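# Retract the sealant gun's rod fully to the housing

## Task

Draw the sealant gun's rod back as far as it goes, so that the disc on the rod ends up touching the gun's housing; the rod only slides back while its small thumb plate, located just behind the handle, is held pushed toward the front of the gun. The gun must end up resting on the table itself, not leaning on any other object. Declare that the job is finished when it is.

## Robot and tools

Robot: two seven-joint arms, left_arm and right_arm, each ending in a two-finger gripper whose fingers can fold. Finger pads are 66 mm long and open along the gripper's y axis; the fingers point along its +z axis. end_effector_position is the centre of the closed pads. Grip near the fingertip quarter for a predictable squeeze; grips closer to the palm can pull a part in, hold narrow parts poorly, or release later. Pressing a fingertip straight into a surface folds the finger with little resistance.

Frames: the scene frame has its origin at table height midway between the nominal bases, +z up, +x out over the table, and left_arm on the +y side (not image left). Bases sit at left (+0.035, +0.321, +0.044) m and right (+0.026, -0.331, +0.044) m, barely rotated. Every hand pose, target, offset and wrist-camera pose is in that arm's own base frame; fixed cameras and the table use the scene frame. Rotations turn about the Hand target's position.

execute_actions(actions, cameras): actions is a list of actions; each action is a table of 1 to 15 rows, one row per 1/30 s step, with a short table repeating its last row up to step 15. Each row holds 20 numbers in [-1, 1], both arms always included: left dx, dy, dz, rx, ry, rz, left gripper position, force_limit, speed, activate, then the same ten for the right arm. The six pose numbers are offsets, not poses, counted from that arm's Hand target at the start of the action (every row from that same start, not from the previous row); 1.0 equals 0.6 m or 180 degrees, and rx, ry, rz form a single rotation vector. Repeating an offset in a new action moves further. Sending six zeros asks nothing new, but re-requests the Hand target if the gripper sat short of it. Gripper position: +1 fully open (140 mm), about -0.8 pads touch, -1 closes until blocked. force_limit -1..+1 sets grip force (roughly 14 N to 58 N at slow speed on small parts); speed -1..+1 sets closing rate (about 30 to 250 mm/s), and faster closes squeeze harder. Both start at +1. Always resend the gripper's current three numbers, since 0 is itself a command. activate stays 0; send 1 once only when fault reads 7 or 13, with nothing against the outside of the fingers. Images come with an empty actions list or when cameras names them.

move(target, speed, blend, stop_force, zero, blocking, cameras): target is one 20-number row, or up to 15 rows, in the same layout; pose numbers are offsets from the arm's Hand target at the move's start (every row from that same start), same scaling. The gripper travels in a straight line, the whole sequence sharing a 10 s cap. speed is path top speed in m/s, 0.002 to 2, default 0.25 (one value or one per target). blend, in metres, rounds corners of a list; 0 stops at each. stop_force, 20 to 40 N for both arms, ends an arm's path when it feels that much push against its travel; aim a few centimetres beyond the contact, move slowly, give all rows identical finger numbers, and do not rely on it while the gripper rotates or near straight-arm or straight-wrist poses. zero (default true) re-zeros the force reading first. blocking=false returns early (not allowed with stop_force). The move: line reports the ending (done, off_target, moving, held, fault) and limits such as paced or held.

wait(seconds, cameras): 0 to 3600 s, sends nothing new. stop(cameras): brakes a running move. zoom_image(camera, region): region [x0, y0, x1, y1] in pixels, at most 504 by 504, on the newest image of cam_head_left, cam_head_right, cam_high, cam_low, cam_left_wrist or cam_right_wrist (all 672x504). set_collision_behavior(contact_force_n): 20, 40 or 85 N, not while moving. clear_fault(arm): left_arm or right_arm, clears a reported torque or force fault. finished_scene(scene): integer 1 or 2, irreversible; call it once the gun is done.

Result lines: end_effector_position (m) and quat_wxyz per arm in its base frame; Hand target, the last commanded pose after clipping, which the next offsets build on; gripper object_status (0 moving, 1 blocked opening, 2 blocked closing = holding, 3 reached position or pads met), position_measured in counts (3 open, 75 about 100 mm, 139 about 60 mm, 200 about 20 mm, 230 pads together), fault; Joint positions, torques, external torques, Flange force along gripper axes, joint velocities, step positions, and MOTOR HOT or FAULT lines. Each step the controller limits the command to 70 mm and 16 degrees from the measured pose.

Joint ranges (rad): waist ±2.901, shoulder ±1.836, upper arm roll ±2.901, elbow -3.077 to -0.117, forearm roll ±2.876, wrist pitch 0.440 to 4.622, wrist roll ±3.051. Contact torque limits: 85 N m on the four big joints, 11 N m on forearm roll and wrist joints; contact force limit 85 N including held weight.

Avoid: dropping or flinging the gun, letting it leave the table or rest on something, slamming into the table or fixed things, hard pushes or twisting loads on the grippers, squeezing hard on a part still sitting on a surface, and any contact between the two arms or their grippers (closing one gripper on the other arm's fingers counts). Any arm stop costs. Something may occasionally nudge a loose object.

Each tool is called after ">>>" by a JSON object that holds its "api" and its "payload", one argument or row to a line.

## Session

>>> {"api": "execute_actions", "payload": {
  "actions": []
}}

>>> {"api": "zoom_image", "payload": {
  "camera": "cam_high",
  "region": [150, 200, 550, 460]
}}

Scene clock: 0.00 s.
left_arm: end_effector_position=(+0.3412, +0.1205, +0.0751) position_measured=3 object_status=3 fault=0 end_effector_quat_wxyz=(+0.107, +0.957, +0.264, -0.061) | right_arm: end_effector_position=(+0.1403, +0.3455, +0.3116) position_measured=3 object_status=3 fault=0 end_effector_quat_wxyz=(-0.109, +0.739, -0.434, +0.504)
Joint positions: left_arm=[0.475 -0.169 -0.014 -2.666 -0.258 2.318 -1.456] | right_arm=[1.48 -0.216 0.378 -2.358 -0.77 1.447 1.512]
Joint velocities: within noise
Joint torques (N m): no reading
External joint torques (N m): no reading
Flange force (N): no reading
Hand target: left_arm +0.3412, +0.1205, +0.0751; +0.107, +0.957, +0.264, -0.061 | right_arm +0.1403, +0.3455, +0.3116; -0.109, +0.739, -0.434, +0.504
Tool commands: left_gripper/position=+1.0 left_gripper/force_limit=+1.0 left_gripper/speed=+1.0 left_gripper/activate=+0.0 right_gripper/position=+1.0 right_gripper/force_limit=+1.0 right_gripper/speed=+1.0 right_gripper/activate=+0.0
camera_calibration:
cam_left_wrist: T_world_to_cam=[[0.50918, -0.84537, 0.16152, -0.07193], [-0.78443, -0.37862, 0.49124, 0.28345], [-0.35412, -0.37684, -0.85591, 0.36917]] pos_world=[0.3897, 0.18563, 0.18836]
cam_right_wrist: T_world_to_cam=[[-0.53038, -0.57224, -0.62549, 0.47568], [-0.36911, 0.82008, -0.43728, -0.09174], [0.76318, -0.00105, -0.64618, 0.24011]] pos_world=[0.03518, 0.34769, 0.41257]

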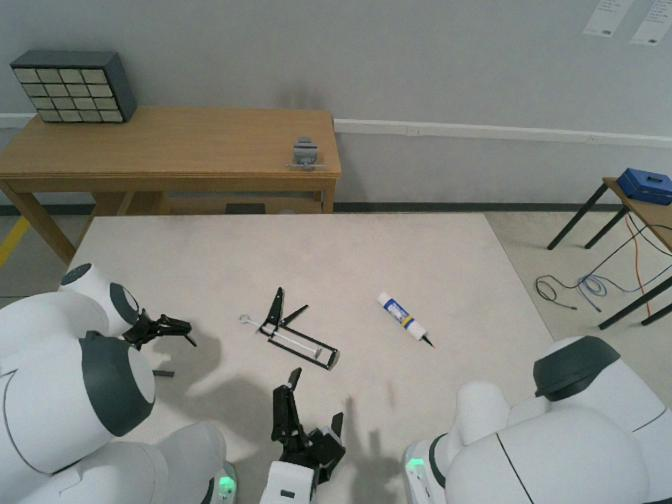

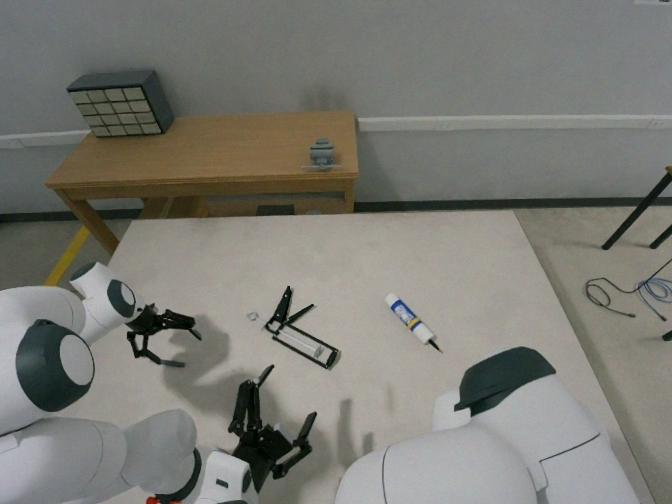

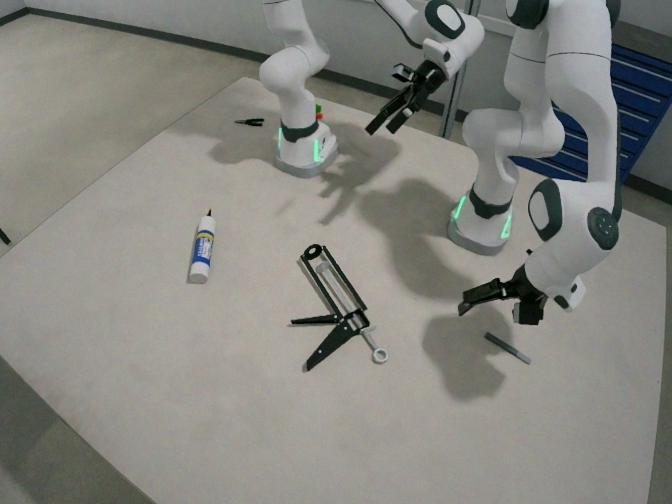

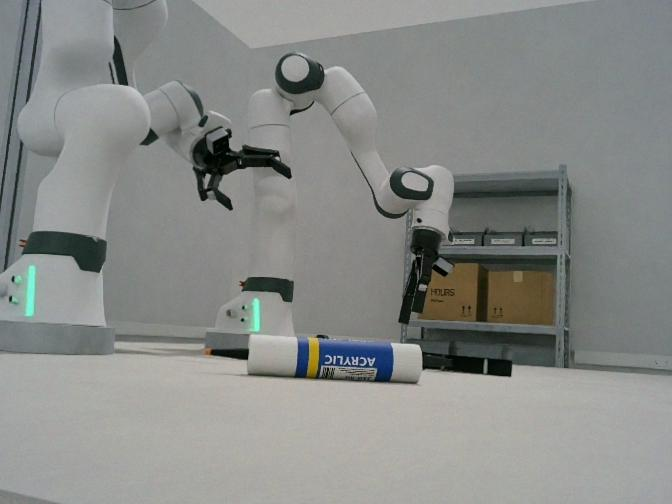

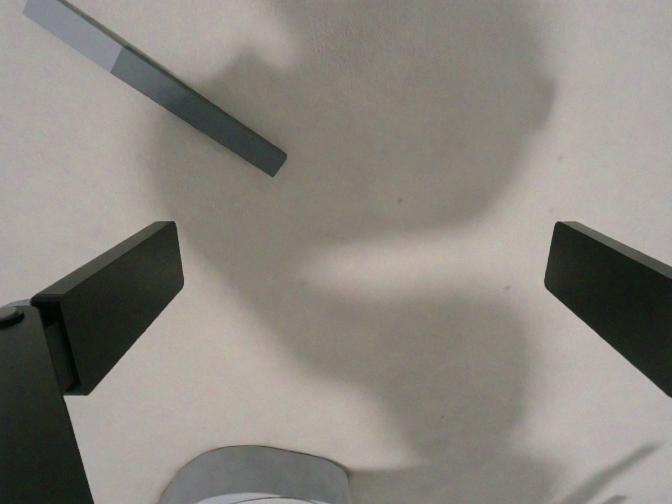

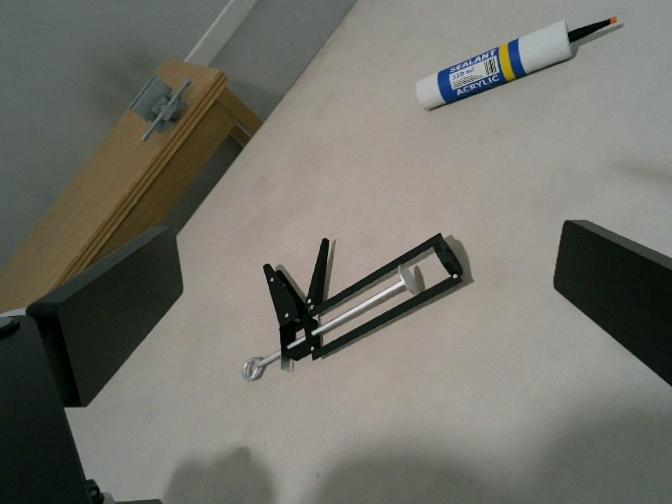

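Scaled by 1.260 from the camera's image (finer frame: 960x720).

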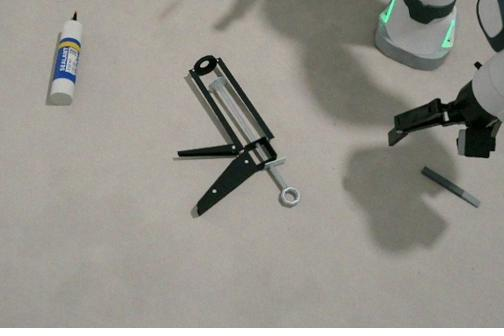

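>>> {"api": "move", "payload": {
  "target": [0.298,-0.334,0.091,-0.063,0.136,0.142,-0.08,0,0,0,0.55,0.158,-0.25,-0.087,0.223,0.104,-1,0,0,0],
  "speed": 0.35,
  "cameras": ["all"]
}}

Scene clock: 5.63 s.
left_arm: end_effector_position=(+0.5203, -0.0786, +0.1299) position_measured=139 object_status=3 fault=0 end_effector_quat_wxyz=(+0.153, +0.828, +0.474, -0.259) | right_arm: end_effector_position=(+0.4707, +0.4411, +0.1627) position_measured=233 object_status=3 fault=0 end_effector_quat_wxyz=(+0.064, +0.932, -0.252, +0.252)
Joint positions: left_arm=[0.244 0.348 -0.144 -1.897 -0.454 1.834 -2.3] | right_arm=[1.004 0.307 -0.052 -1.895 -0.625 2.161 0.279]
Joint velocities: left_arm=[within noise] | right_arm=[0.001 0 0 -0.001 -0.001 0.001 -0.006]
Joint torques (N m): left_arm=[0.35 -39.89 -0.87 22.41 -0.3 0.86 -0.15] | right_arm=[-1.2 -40.09 -0.14 24.21 0.56 1.49 -0.06]
External joint torques (N m): left_arm=[0.31 0.76 0.63 0.73 -0.25 -0.18 -0.14] | right_arm=[-1.27 0.97 0.22 1.12 0.42 -0.38 -0.07]
Flange force (N): left_arm=[3.2 3.8 -2.0] | right_arm=[1.4 -8.0 0.2]
Hand target: left_arm +0.5200, -0.0799, +0.1297; +0.152, +0.826, +0.477, -0.261 | right_arm +0.4703, +0.4403, +0.1616; +0.066, +0.933, -0.251, +0.251
Off the commanded pose: left_arm 0.001 m, 0 deg | right_arm 0.001 m, 0 deg.
move: done; limits=paced
cam_left_wrist: T_world_to_cam=[[0.85596, -0.51704, 0.00274, -0.47439], [-0.29994, -0.49221, 0.81717, 0.0183], [-0.42116, -0.70029, -0.57639, 0.37759]] pos_world=[0.57057, 0.02815, 0.20399]
cam_right_wrist: T_world_to_cam=[[-0.52762, -0.84884, -0.03317, 0.63684], [-0.83097, 0.52383, -0.18734, 0.19415], [0.1764, -0.07128, -0.98174, 0.25359]] pos_world=[0.45261, 0.45695, 0.30645]

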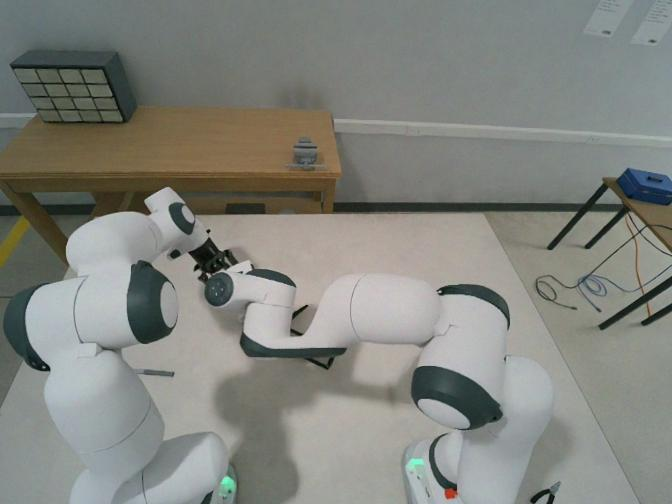

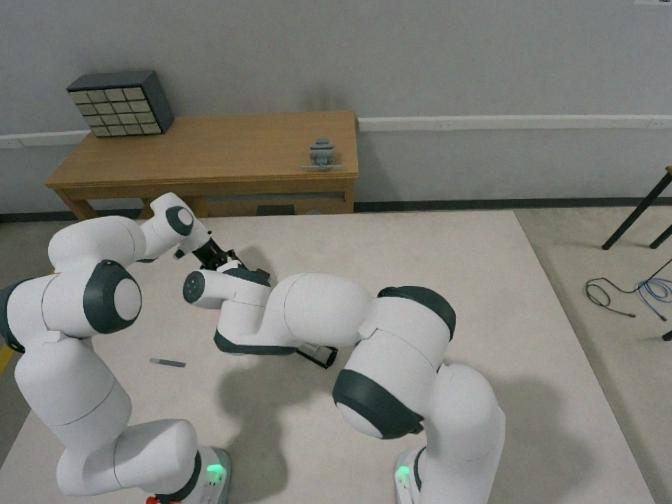

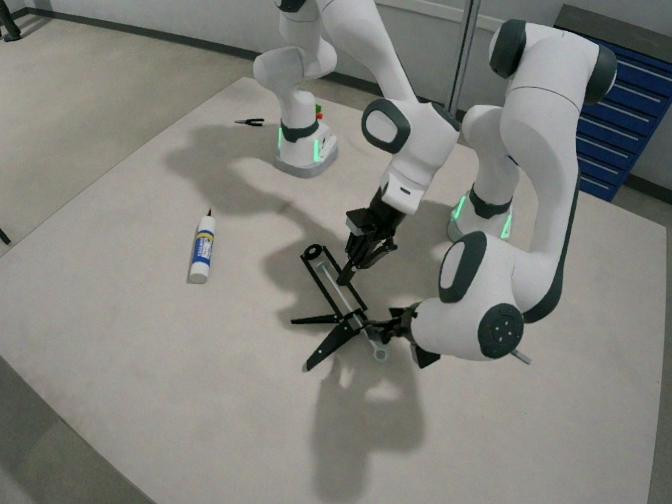

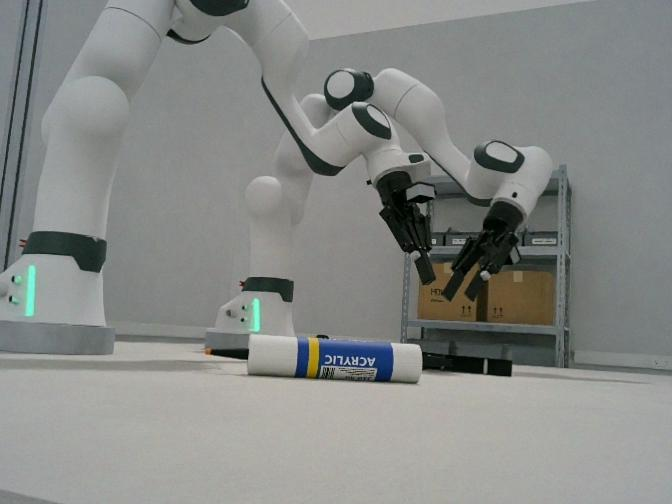

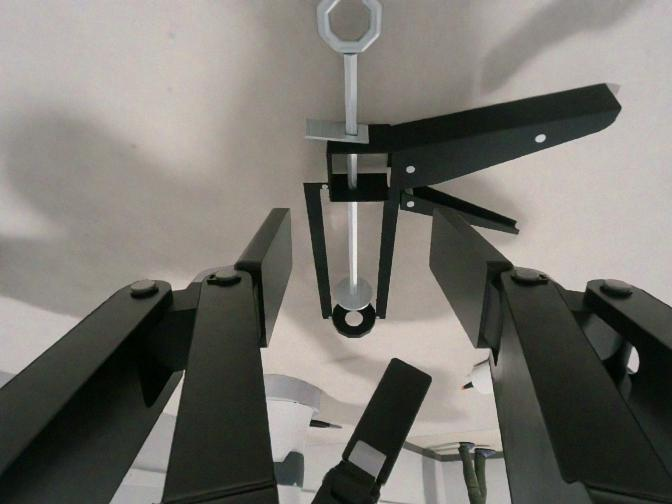

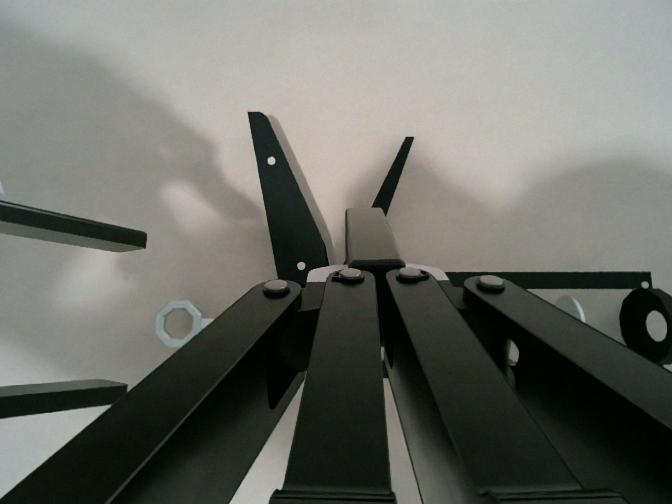

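>>> {"api": "move", "payload": {
  "target": [
    [0.013,0.039,-0.1,0,0,0.005,-0.08,0,0,0,0.003,0.172,-0.1,0,0,0,-1,0,0,0],
    [0.013,0.039,-0.158,0,0,0.005,-0.08,0,0,0,0.003,0.172,-0.186,0,0,0,-1,0,0,0]
  ],
  "speed": 0.2,
  "blend": 0.02,
  "cameras": ["cam_left_wrist","cam_right_wrist","cam_high"]
}}

Scene clock: 8.87 s.
left_arm: end_effector_position=(+0.5265, -0.0571, +0.0350) position_measured=139 object_status=3 fault=0 end_effector_quat_wxyz=(+0.152, +0.820, +0.485, -0.262) | right_arm: end_effector_position=(+0.4715, +0.5415, +0.0483) position_measured=233 object_status=3 fault=0 end_effector_quat_wxyz=(+0.070, +0.933, -0.248, +0.250)
Joint positions: left_arm=[0.258 0.526 -0.13 -1.886 -0.454 1.974 -2.233] | right_arm=[1.071 0.728 -0.042 -1.516 -0.605 2.15 0.351]
Joint velocities: left_arm=[0 0.001 0.001 0.001 0.001 0.002 0.005] | right_arm=[0 0 0.001 0 -0.001 0.002 0.004]
Joint torques (N m): left_arm=[0.79 -43.75 -1.65 20.45 0.11 1.15 0.16] | right_arm=[-0.36 -50.72 -1.17 23.68 0.19 1.79 0.46]
External joint torques (N m): left_arm=[0.72 -0.03 0.23 0.66 0.03 0.21 0.17] | right_arm=[-0.42 0.8 -0.52 1.1 0.07 0.05 0.44]
Flange force (N): left_arm=[2.0 1.1 -1.0] | right_arm=[-0.9 -7.7 1.6]
Hand target: left_arm +0.5278, -0.0565, +0.0349; +0.154, +0.822, +0.483, -0.260 | right_arm +0.4721, +0.5435, +0.0500; +0.066, +0.933, -0.251, +0.251
Off the commanded pose: left_arm 0.001 m, 0 deg | right_arm 0.003 m, 0 deg.
move: done
cam_left_wrist: T_world_to_cam=[[0.86836, -0.49586, -0.00867, -0.47324], [-0.27763, -0.50053, 0.82, 0.09597], [-0.41095, -0.70964, -0.5723, 0.33445]] pos_world=[0.57503, 0.05072, 0.10861]
cam_right_wrist: T_world_to_cam=[[-0.52426, -0.85135, -0.01884, 0.71771], [-0.83491, 0.51824, -0.18537, 0.1257], [0.16757, -0.08145, -0.98249, 0.15806]] pos_world=[0.45473, 0.55875, 0.19211]
Images, in order (width x height): cam_high 672x504, cam_left_wrist 672x504, cam_right_wrist 672x504.

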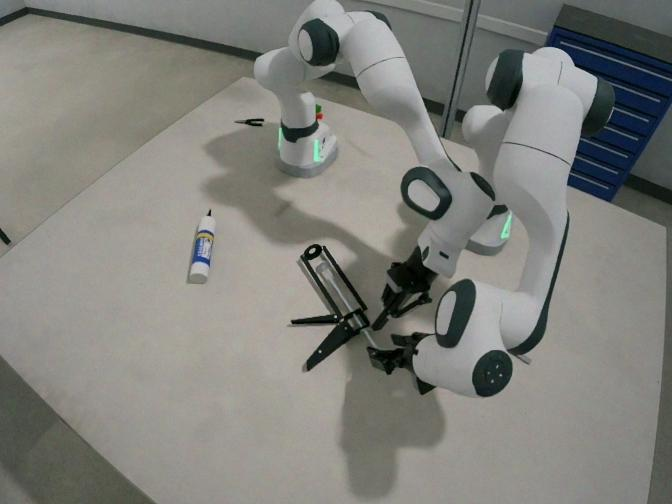

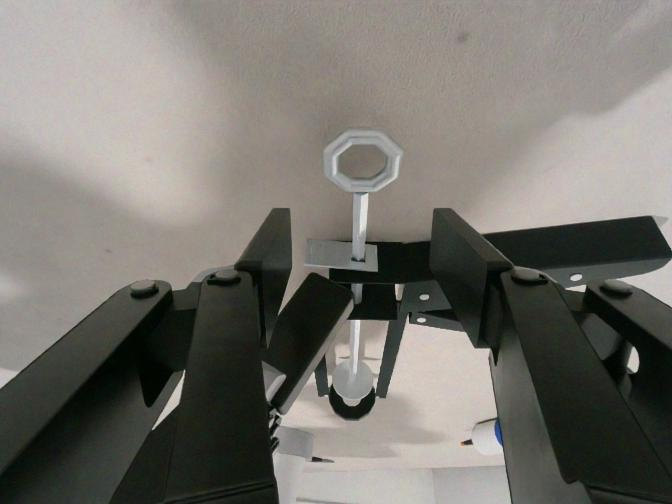

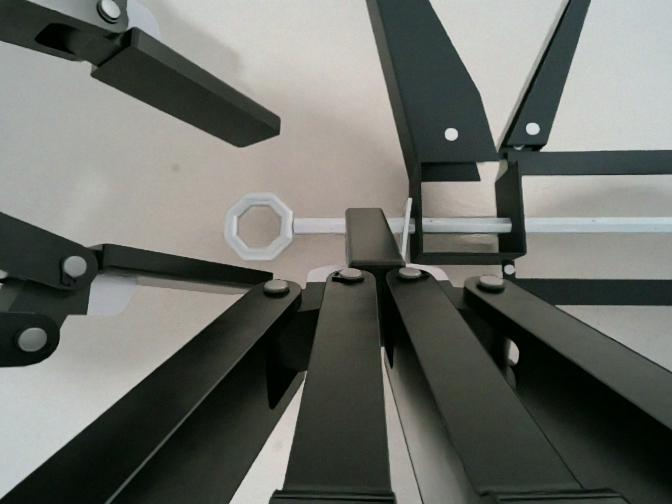

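>>> {"api": "move", "payload": {
  "target": [0.002,0.0075,-0.065,0,0,0,-0.08,0,0,0,-0.006,0.0035,-0.086,0,0,0,-1,0,0,0],
  "speed": 0.08,
  "cameras": ["cam_left_wrist","cam_right_wrist"]
}}

Scene clock: 11.13 s.
left_arm: end_effector_position=(+0.5279, -0.0527, -0.0037) position_measured=139 object_status=3 fault=0 end_effector_quat_wxyz=(+0.152, +0.820, +0.485, -0.262) | right_arm: end_effector_position=(+0.4682, +0.5444, +0.0020) position_measured=233 object_status=3 fault=0 end_effector_quat_wxyz=(+0.069, +0.933, -0.250, +0.250)
Joint positions: left_arm=[0.262 0.605 -0.13 -1.869 -0.454 2.03 -2.204] | right_arm=[1.084 0.809 -0.056 -1.499 -0.617 2.206 0.396]
Joint velocities: left_arm=[0 0 -0.001 -0.001 0 0.001 0.006] | right_arm=[0.002 0.001 -0.001 0 0 0 0.007]
Joint torques (N m): left_arm=[0.73 -44.64 -1.97 19.69 0.15 1.02 0.03] | right_arm=[-0.94 -48.63 -1.67 22.47 0.17 2.59 0.35]
External joint torques (N m): left_arm=[0.9 0.31 0.34 0.69 0.05 0.11 0.04] | right_arm=[-1.08 3.92 -0.74 0.48 -0.01 0.89 0.33]
Flange force (N): left_arm=[3.1 1.9 -1.0] | right_arm=[-2.8 -12.1 8.5]
Hand target: left_arm +0.5290, -0.0520, -0.0041; +0.154, +0.822, +0.483, -0.260 | right_arm +0.4685, +0.5456, -0.0016; +0.066, +0.933, -0.251, +0.251
Off the commanded pose: left_arm 0.001 m, 0 deg | right_arm 0.004 m, 0 deg.
move: off_target (right_arm)
cam_left_wrist: T_world_to_cam=[[0.8684, -0.49579, -0.00801, -0.47255], [-0.27803, -0.50023, 0.82004, 0.13053], [-0.41058, -0.7099, -0.57225, 0.31583]] pos_world=[0.57633, 0.05522, 0.06991]
cam_right_wrist: T_world_to_cam=[[-0.52569, -0.8504, -0.0216, 0.71784], [-0.83354, 0.52, -0.18656, 0.1112], [0.16989, -0.08007, -0.98221, 0.11143]] pos_world=[0.45112, 0.56155, 0.1457]

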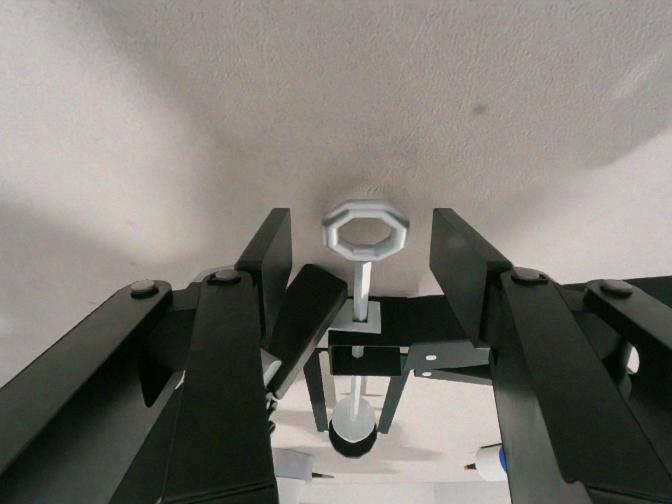

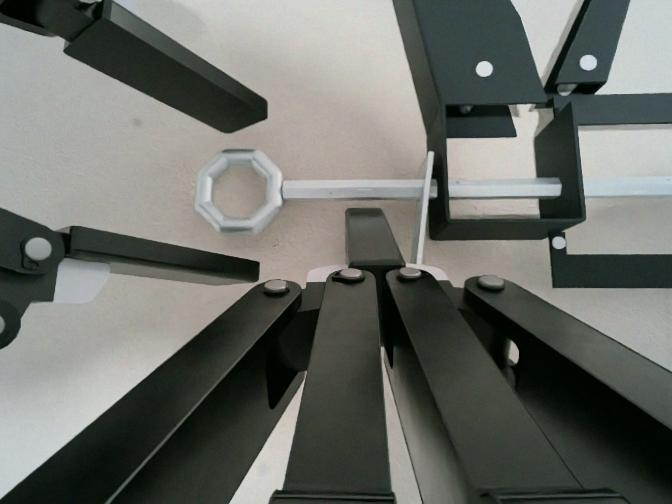

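>>> {"api": "move", "payload": {
  "target": [
    [0.0025,0.0044,0,0,0,0,-0.08,-0.4,-1,0,0,0,0.009,0,0,0,-1,0,0,0],
    [0.0025,0.0044,0,0,0,0,-1,-0.4,-1,0,0,0,0.009,0,0,0,-1,0,0,0]
  ],
  "speed": 0.1,
  "cameras": ["cam_left_wrist","cam_right_wrist"]
}}

>>> {"api": "move", "payload": {
  "target": [0,0,0,0,0,0,-1,-0.4,-1,0,-0.0267,-0.0456,0.009,0,0,0,-1,0,0,0],
  "speed": 0.03,
  "stop_force": 20,
  "cameras": ["cam_left_wrist","cam_right_wrist"]
}}

Scene clock: 13.10 s.
left_arm: end_effector_position=(+0.5312, -0.0503, -0.0034) position_measured=176 object_status=0 fault=0 end_effector_quat_wxyz=(+0.154, +0.821, +0.486, -0.259) | right_arm: end_effector_position=(+0.4684, +0.5448, +0.0030) position_measured=233 object_status=3 fault=0 end_effector_quat_wxyz=(+0.068, +0.933, -0.250, +0.251)
Joint positions: left_arm=[0.265 0.609 -0.13 -1.861 -0.453 2.029 -2.202] | right_arm=[1.084 0.807 -0.056 -1.499 -0.617 2.206 0.397]
Joint torques (N m): left_arm=[0.75 -44.42 -1.47 19.66 0.45 0.81 0.22] | right_arm=[-0.78 -52.04 -1.14 22.2 0.23 1.75 0.23]
External joint torques (N m): left_arm=[0.84 0.62 0.78 0.67 0.35 -0.11 0.23] | right_arm=[-1.11 0.71 -0.34 0.09 0.05 0.03 0.21]
Flange force (N): left_arm=[4.3 2.3 -1.4] | right_arm=[0.3 -2.4 1.9]
Hand target: left_arm +0.5305, -0.0493, -0.0041; +0.154, +0.822, +0.483, -0.260 | right_arm +0.4685, +0.5456, +0.0038; +0.066, +0.933, -0.251, +0.251
Off the commanded pose: left_arm 0.001 m, 0 deg | right_arm 0.001 m, 0 deg.
move: done
cam_left_wrist: T_world_to_cam=[[0.86919, -0.49446, -0.00362, -0.47457], [-0.28146, -0.50076, 0.81855, 0.13413], [-0.40656, -0.71045, -0.57443, 0.31685]] pos_world=[0.57906, 0.05762, 0.0705]
cam_right_wrist: T_world_to_cam=[[-0.52666, -0.84975, -0.02364, 0.71832], [-0.83276, 0.52132, -0.18637, 0.11023], [0.17069, -0.07847, -0.9822, 0.11125]] pos_world=[0.45112, 0.56165, 0.14679]

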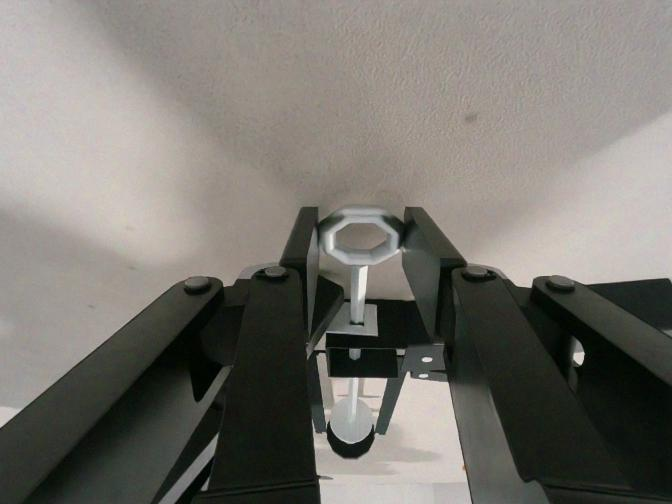

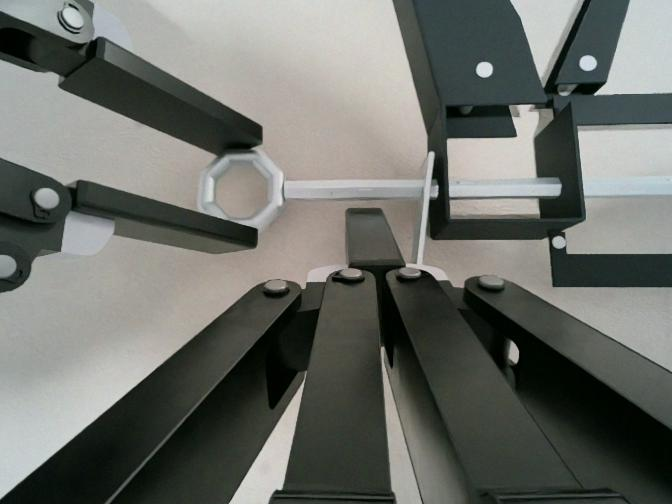

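Scene clock: 15.37 s.
left_arm: end_effector_position=(+0.5274, -0.0551, -0.0032) position_measured=176 object_status=2 fault=0 end_effector_quat_wxyz=(+0.154, +0.821, +0.482, -0.266) | right_arm: end_effector_position=(+0.4524, +0.5231, +0.0097) position_measured=233 object_status=3 fault=0 end_effector_quat_wxyz=(+0.061, +0.934, -0.247, +0.250)
Joint positions: left_arm=[0.265 0.61 -0.135 -1.862 -0.453 2.02 -2.202] | right_arm=[1.102 0.708 -0.078 -1.66 -0.635 2.274 0.43]
Joint torques (N m): left_arm=[2.46 -45.33 0.77 20.42 1.05 2.19 0.19] | right_arm=[-0.82 -49.42 -2.67 19.84 0.5 0.25 0.37]
External joint torques (N m): left_arm=[2.4 -0.44 3 1.57 0.96 1.31 0.21] | right_arm=[-0.89 0.31 -1.36 -1.41 0.24 -1.43 0.35]
Flange force (N): left_arm=[5.7 0.4 -2.3] | right_arm=[0.7 3.9 -1.2]
Hand target: left_arm +0.5305, -0.0493, -0.0041; +0.154, +0.822, +0.483, -0.260 | right_arm +0.4524, +0.5183, +0.0092; +0.066, +0.933, -0.251, +0.251
Off the commanded pose: left_arm 0.007 m, 1 deg | right_arm 0.005 m, 1 deg.
move: off_target (right_arm)
cam_left_wrist: T_world_to_cam=[[0.86535, -0.50112, -0.00779, -0.47199], [-0.27761, -0.49221, 0.82502, 0.12906], [-0.41727, -0.71177, -0.56505, 0.31763]] pos_world=[0.5768, 0.05308, 0.06932]
cam_right_wrist: T_world_to_cam=[[-0.51851, -0.85441, -0.03378, 0.69051], [-0.83753, 0.51543, -0.18134, 0.11463], [0.17234, -0.06573, -0.98284, 0.11136]] pos_world=[0.43484, 0.53821, 0.15356]

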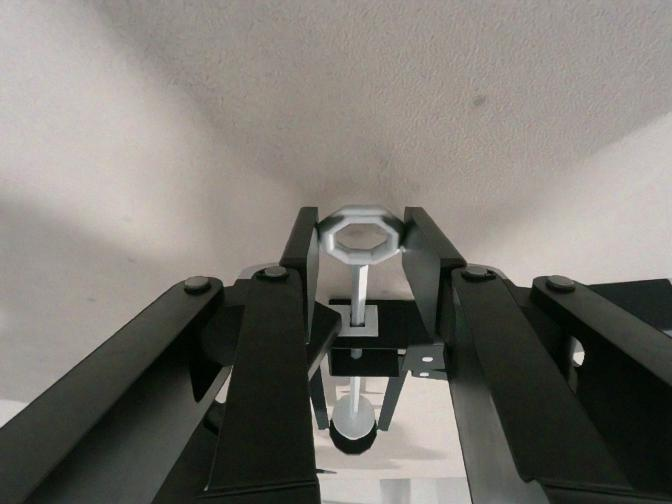

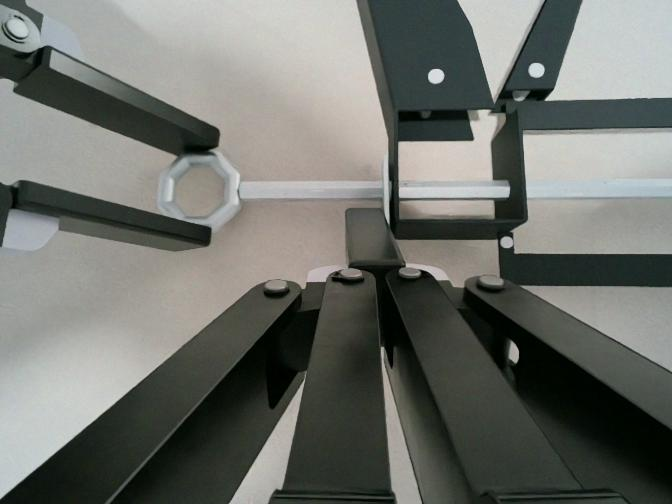

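>>> {"api": "move", "payload": {
  "target": [0.167,0.29,0,0,0,0,-1,-0.4,-1,0,0,0,0,0,0,0,-1,0,0,0],
  "speed": 0.05,
  "stop_force": 25,
  "cameras": ["cam_left_wrist","cam_right_wrist","cam_high"]
}}

Scene clock: 20.87 s.
left_arm: end_effector_position=(+0.6303, +0.1236, -0.0034) position_measured=231 object_status=0 fault=0 end_effector_quat_wxyz=(+0.155, +0.822, +0.483, -0.258) | right_arm: end_effector_position=(+0.4534, +0.5214, +0.0110) position_measured=233 object_status=3 fault=0 end_effector_quat_wxyz=(+0.062, +0.934, -0.248, +0.251)
Joint positions: left_arm=[0.401 1.08 -0.042 -0.988 -0.343 1.579 -2.173] | right_arm=[1.105 0.704 -0.084 -1.663 -0.634 2.273 0.43]
Joint torques (N m): left_arm=[-0.08 -56.45 0.05 23.41 0.19 0.71 -0.01] | right_arm=[-1.18 -47.67 -2.02 20.89 0.58 0.85 0.37]
External joint torques (N m): left_arm=[-0.12 0.43 0.88 0.78 0.27 -0.19 0] | right_arm=[-1.17 2.08 -0.55 -0.43 0.33 -0.82 0.35]
Flange force (N): left_arm=[0.0 0.0 0.0] | right_arm=[-1.0 -4.9 2.8]
Hand target: left_arm +0.6296, +0.1227, -0.0041; +0.154, +0.822, +0.483, -0.260 (not the last commanded pose) | right_arm +0.4524, +0.5183, +0.0092; +0.066, +0.933, -0.251, +0.251
Off the commanded pose: left_arm 0.001 m, 0 deg | right_arm 0.004 m, 1 deg.
move: given up (left_arm; no force reading, so stop_force could not act: that arm's path ended)
cam_left_wrist: T_world_to_cam=[[0.86728, -0.49782, 0.00153, -0.47307], [-0.28712, -0.4977, 0.81845, 0.2524], [-0.40668, -0.71027, -0.57458, 0.48079]] pos_world=[0.67828, 0.23161, 0.07039]
cam_right_wrist: T_world_to_cam=[[-0.52003, -0.8535, -0.03326, 0.68981], [-0.8361, 0.51662, -0.18451, 0.11539], [0.17466, -0.06814, -0.98227, 0.11262]] pos_world=[0.43553, 0.53682, 0.15486]
Images, in order (width x height): cam_high 672x504, cam_left_wrist 672x504, cam_right_wrist 672x504.

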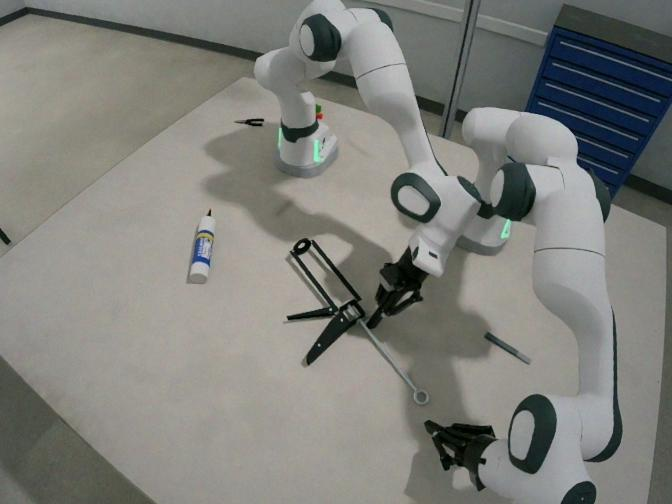

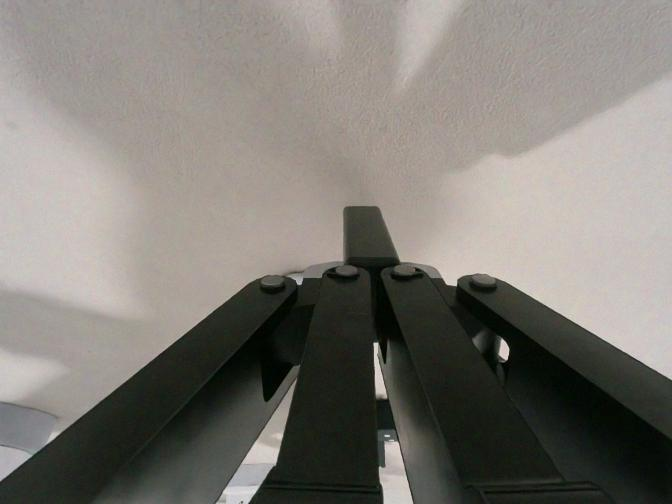

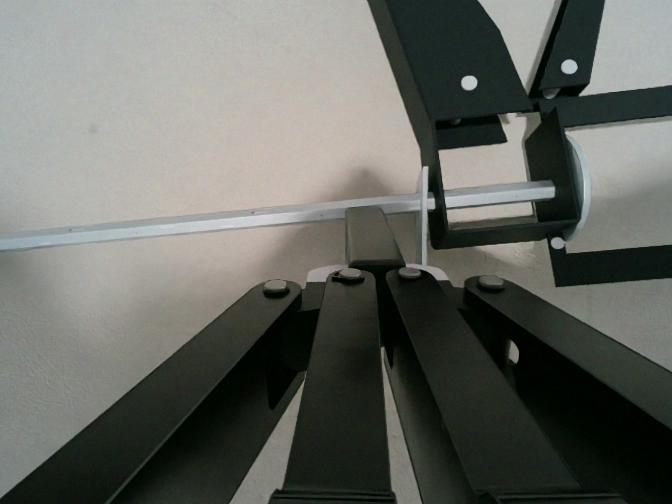

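>>> {"api": "move", "payload": {
  "target": [0,0,0.1,0,0,0,-1,-0.4,-1,0,-0.01,0.02,0.15,0,0,0,-1,0,0,0],
  "speed": 0.2,
  "cameras": ["cam_right_wrist","cam_high","cam_low"]
}}

>>> {"api": "zoom_image", "payload": {
  "camera": "cam_right_wrist",
  "region": [380, 100, 620, 300]
}}

>>> {"api": "zoom_image", "payload": {
  "camera": "cam_high",
  "region": [270, 220, 450, 420]
}}

Scene clock: 22.27 s.
left_arm: end_effector_position=(+0.6307, +0.1230, +0.0511) position_measured=231 object_status=3 fault=0 end_effector_quat_wxyz=(+0.155, +0.824, +0.480, -0.257) | right_arm: end_effector_position=(+0.4506, +0.5312, +0.0633) position_measured=233 object_status=3 fault=0 end_effector_quat_wxyz=(+0.055, +0.931, -0.257, +0.252)
Joint positions: left_arm=[0.401 0.998 -0.042 -0.996 -0.343 1.509 -2.191] | right_arm=[1.109 0.626 -0.07 -1.652 -0.608 2.2 0.406]
Joint velocities: left_arm=[-0.001 0.002 0.002 0.002 -0.001 -0.004 -0.006] | right_arm=[within noise]
Joint torques (N m): left_arm=[0.34 -56.52 0.3 22.7 -0.34 0.67 -0.15] | right_arm=[-0.74 -48.23 -1.61 22.87 0.24 1.77 0.3]
External joint torques (N m): left_arm=[0.2 -0.46 1.07 -0.16 -0.21 -0.26 -0.13] | right_arm=[-0.76 1.21 -0.5 0.31 0.07 -0.02 0.28]
Flange force (N): left_arm=[0.0 0.0 0.0] | right_arm=[-0.6 -4.6 2.3]
Hand target: left_arm +0.6296, +0.1227, +0.0508; +0.154, +0.822, +0.483, -0.260 (not the last commanded pose) | right_arm +0.4514, +0.5309, +0.0628; +0.054, +0.931, -0.258, +0.252 (not the last commanded pose)
Off the commanded pose: left_arm 0.005 m, 1 deg | right_arm 0.036 m, 2 deg.
move: held (right_arm; a check stopped the path), off_target (left_arm; braked when a check withheld steps of right_arm); limits=held
pose unreachable (right arm): on one or more control steps of this call, first in action 0 (counted from 0), this arm could not follow its commanded pose, so it was not sent that pose on those steps. It may still have moved: this result reports where it is.
cause: moving toward the commanded pose would bring a part of the arm too close to another arm (a part of this arm just beyond joint 6 (wrist pitch) and a part of the left arm just beyond its joint 4 (elbow), 14 mm apart when this arm was first held).
cam_right_wrist: T_world_to_cam=[[-0.53218, -0.84501, -0.05235, 0.70058], [-0.8272, 0.53214, -0.18043, 0.10504], [0.18032, -0.05272, -0.98219, 0.15441]] pos_world=[0.43189, 0.54424, 0.20729]
Images, in order (width x height): cam_high 672x504, cam_low 672x504, cam_right_wrist 672x504.

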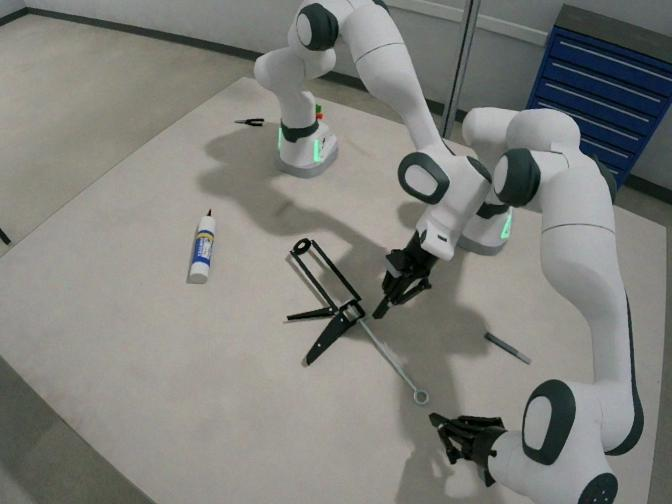

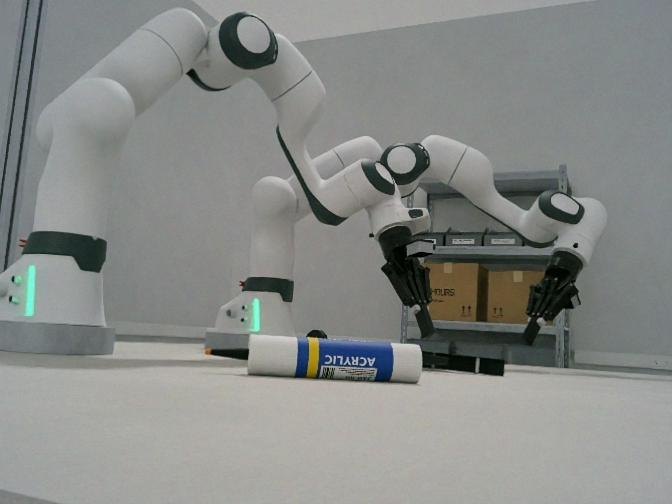

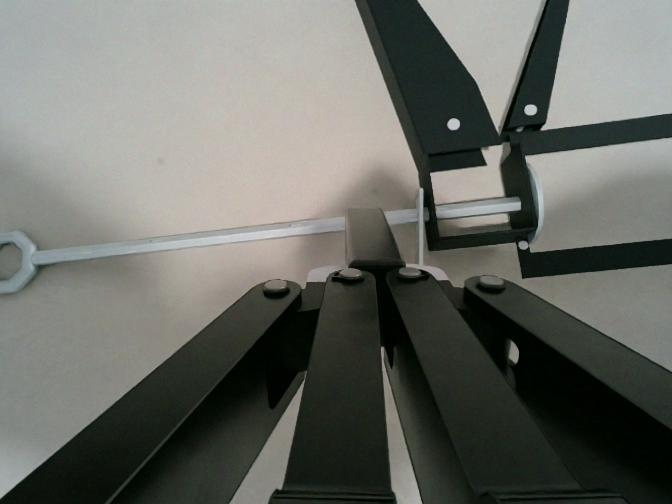

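Scaled by 2.100 from the camera's image (finer frame: 960x720).

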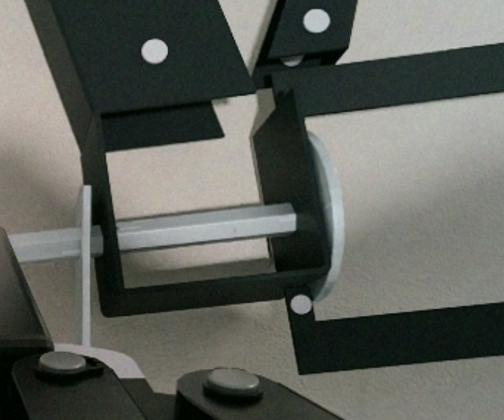

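Scaled by 2.520 from the camera's image (finer frame: 960x720).

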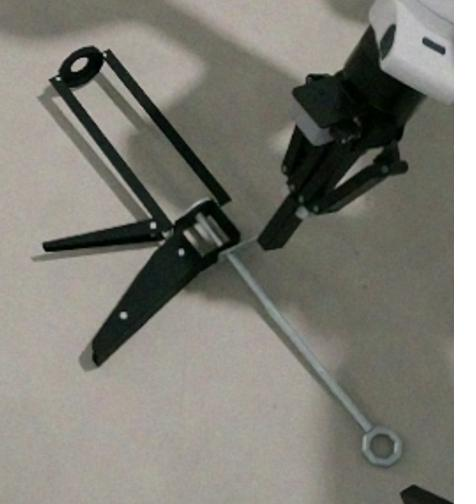

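>>> {"api": "finished_scene", "payload": {
  "scene": 2
}}

The scene is finished: the task was done.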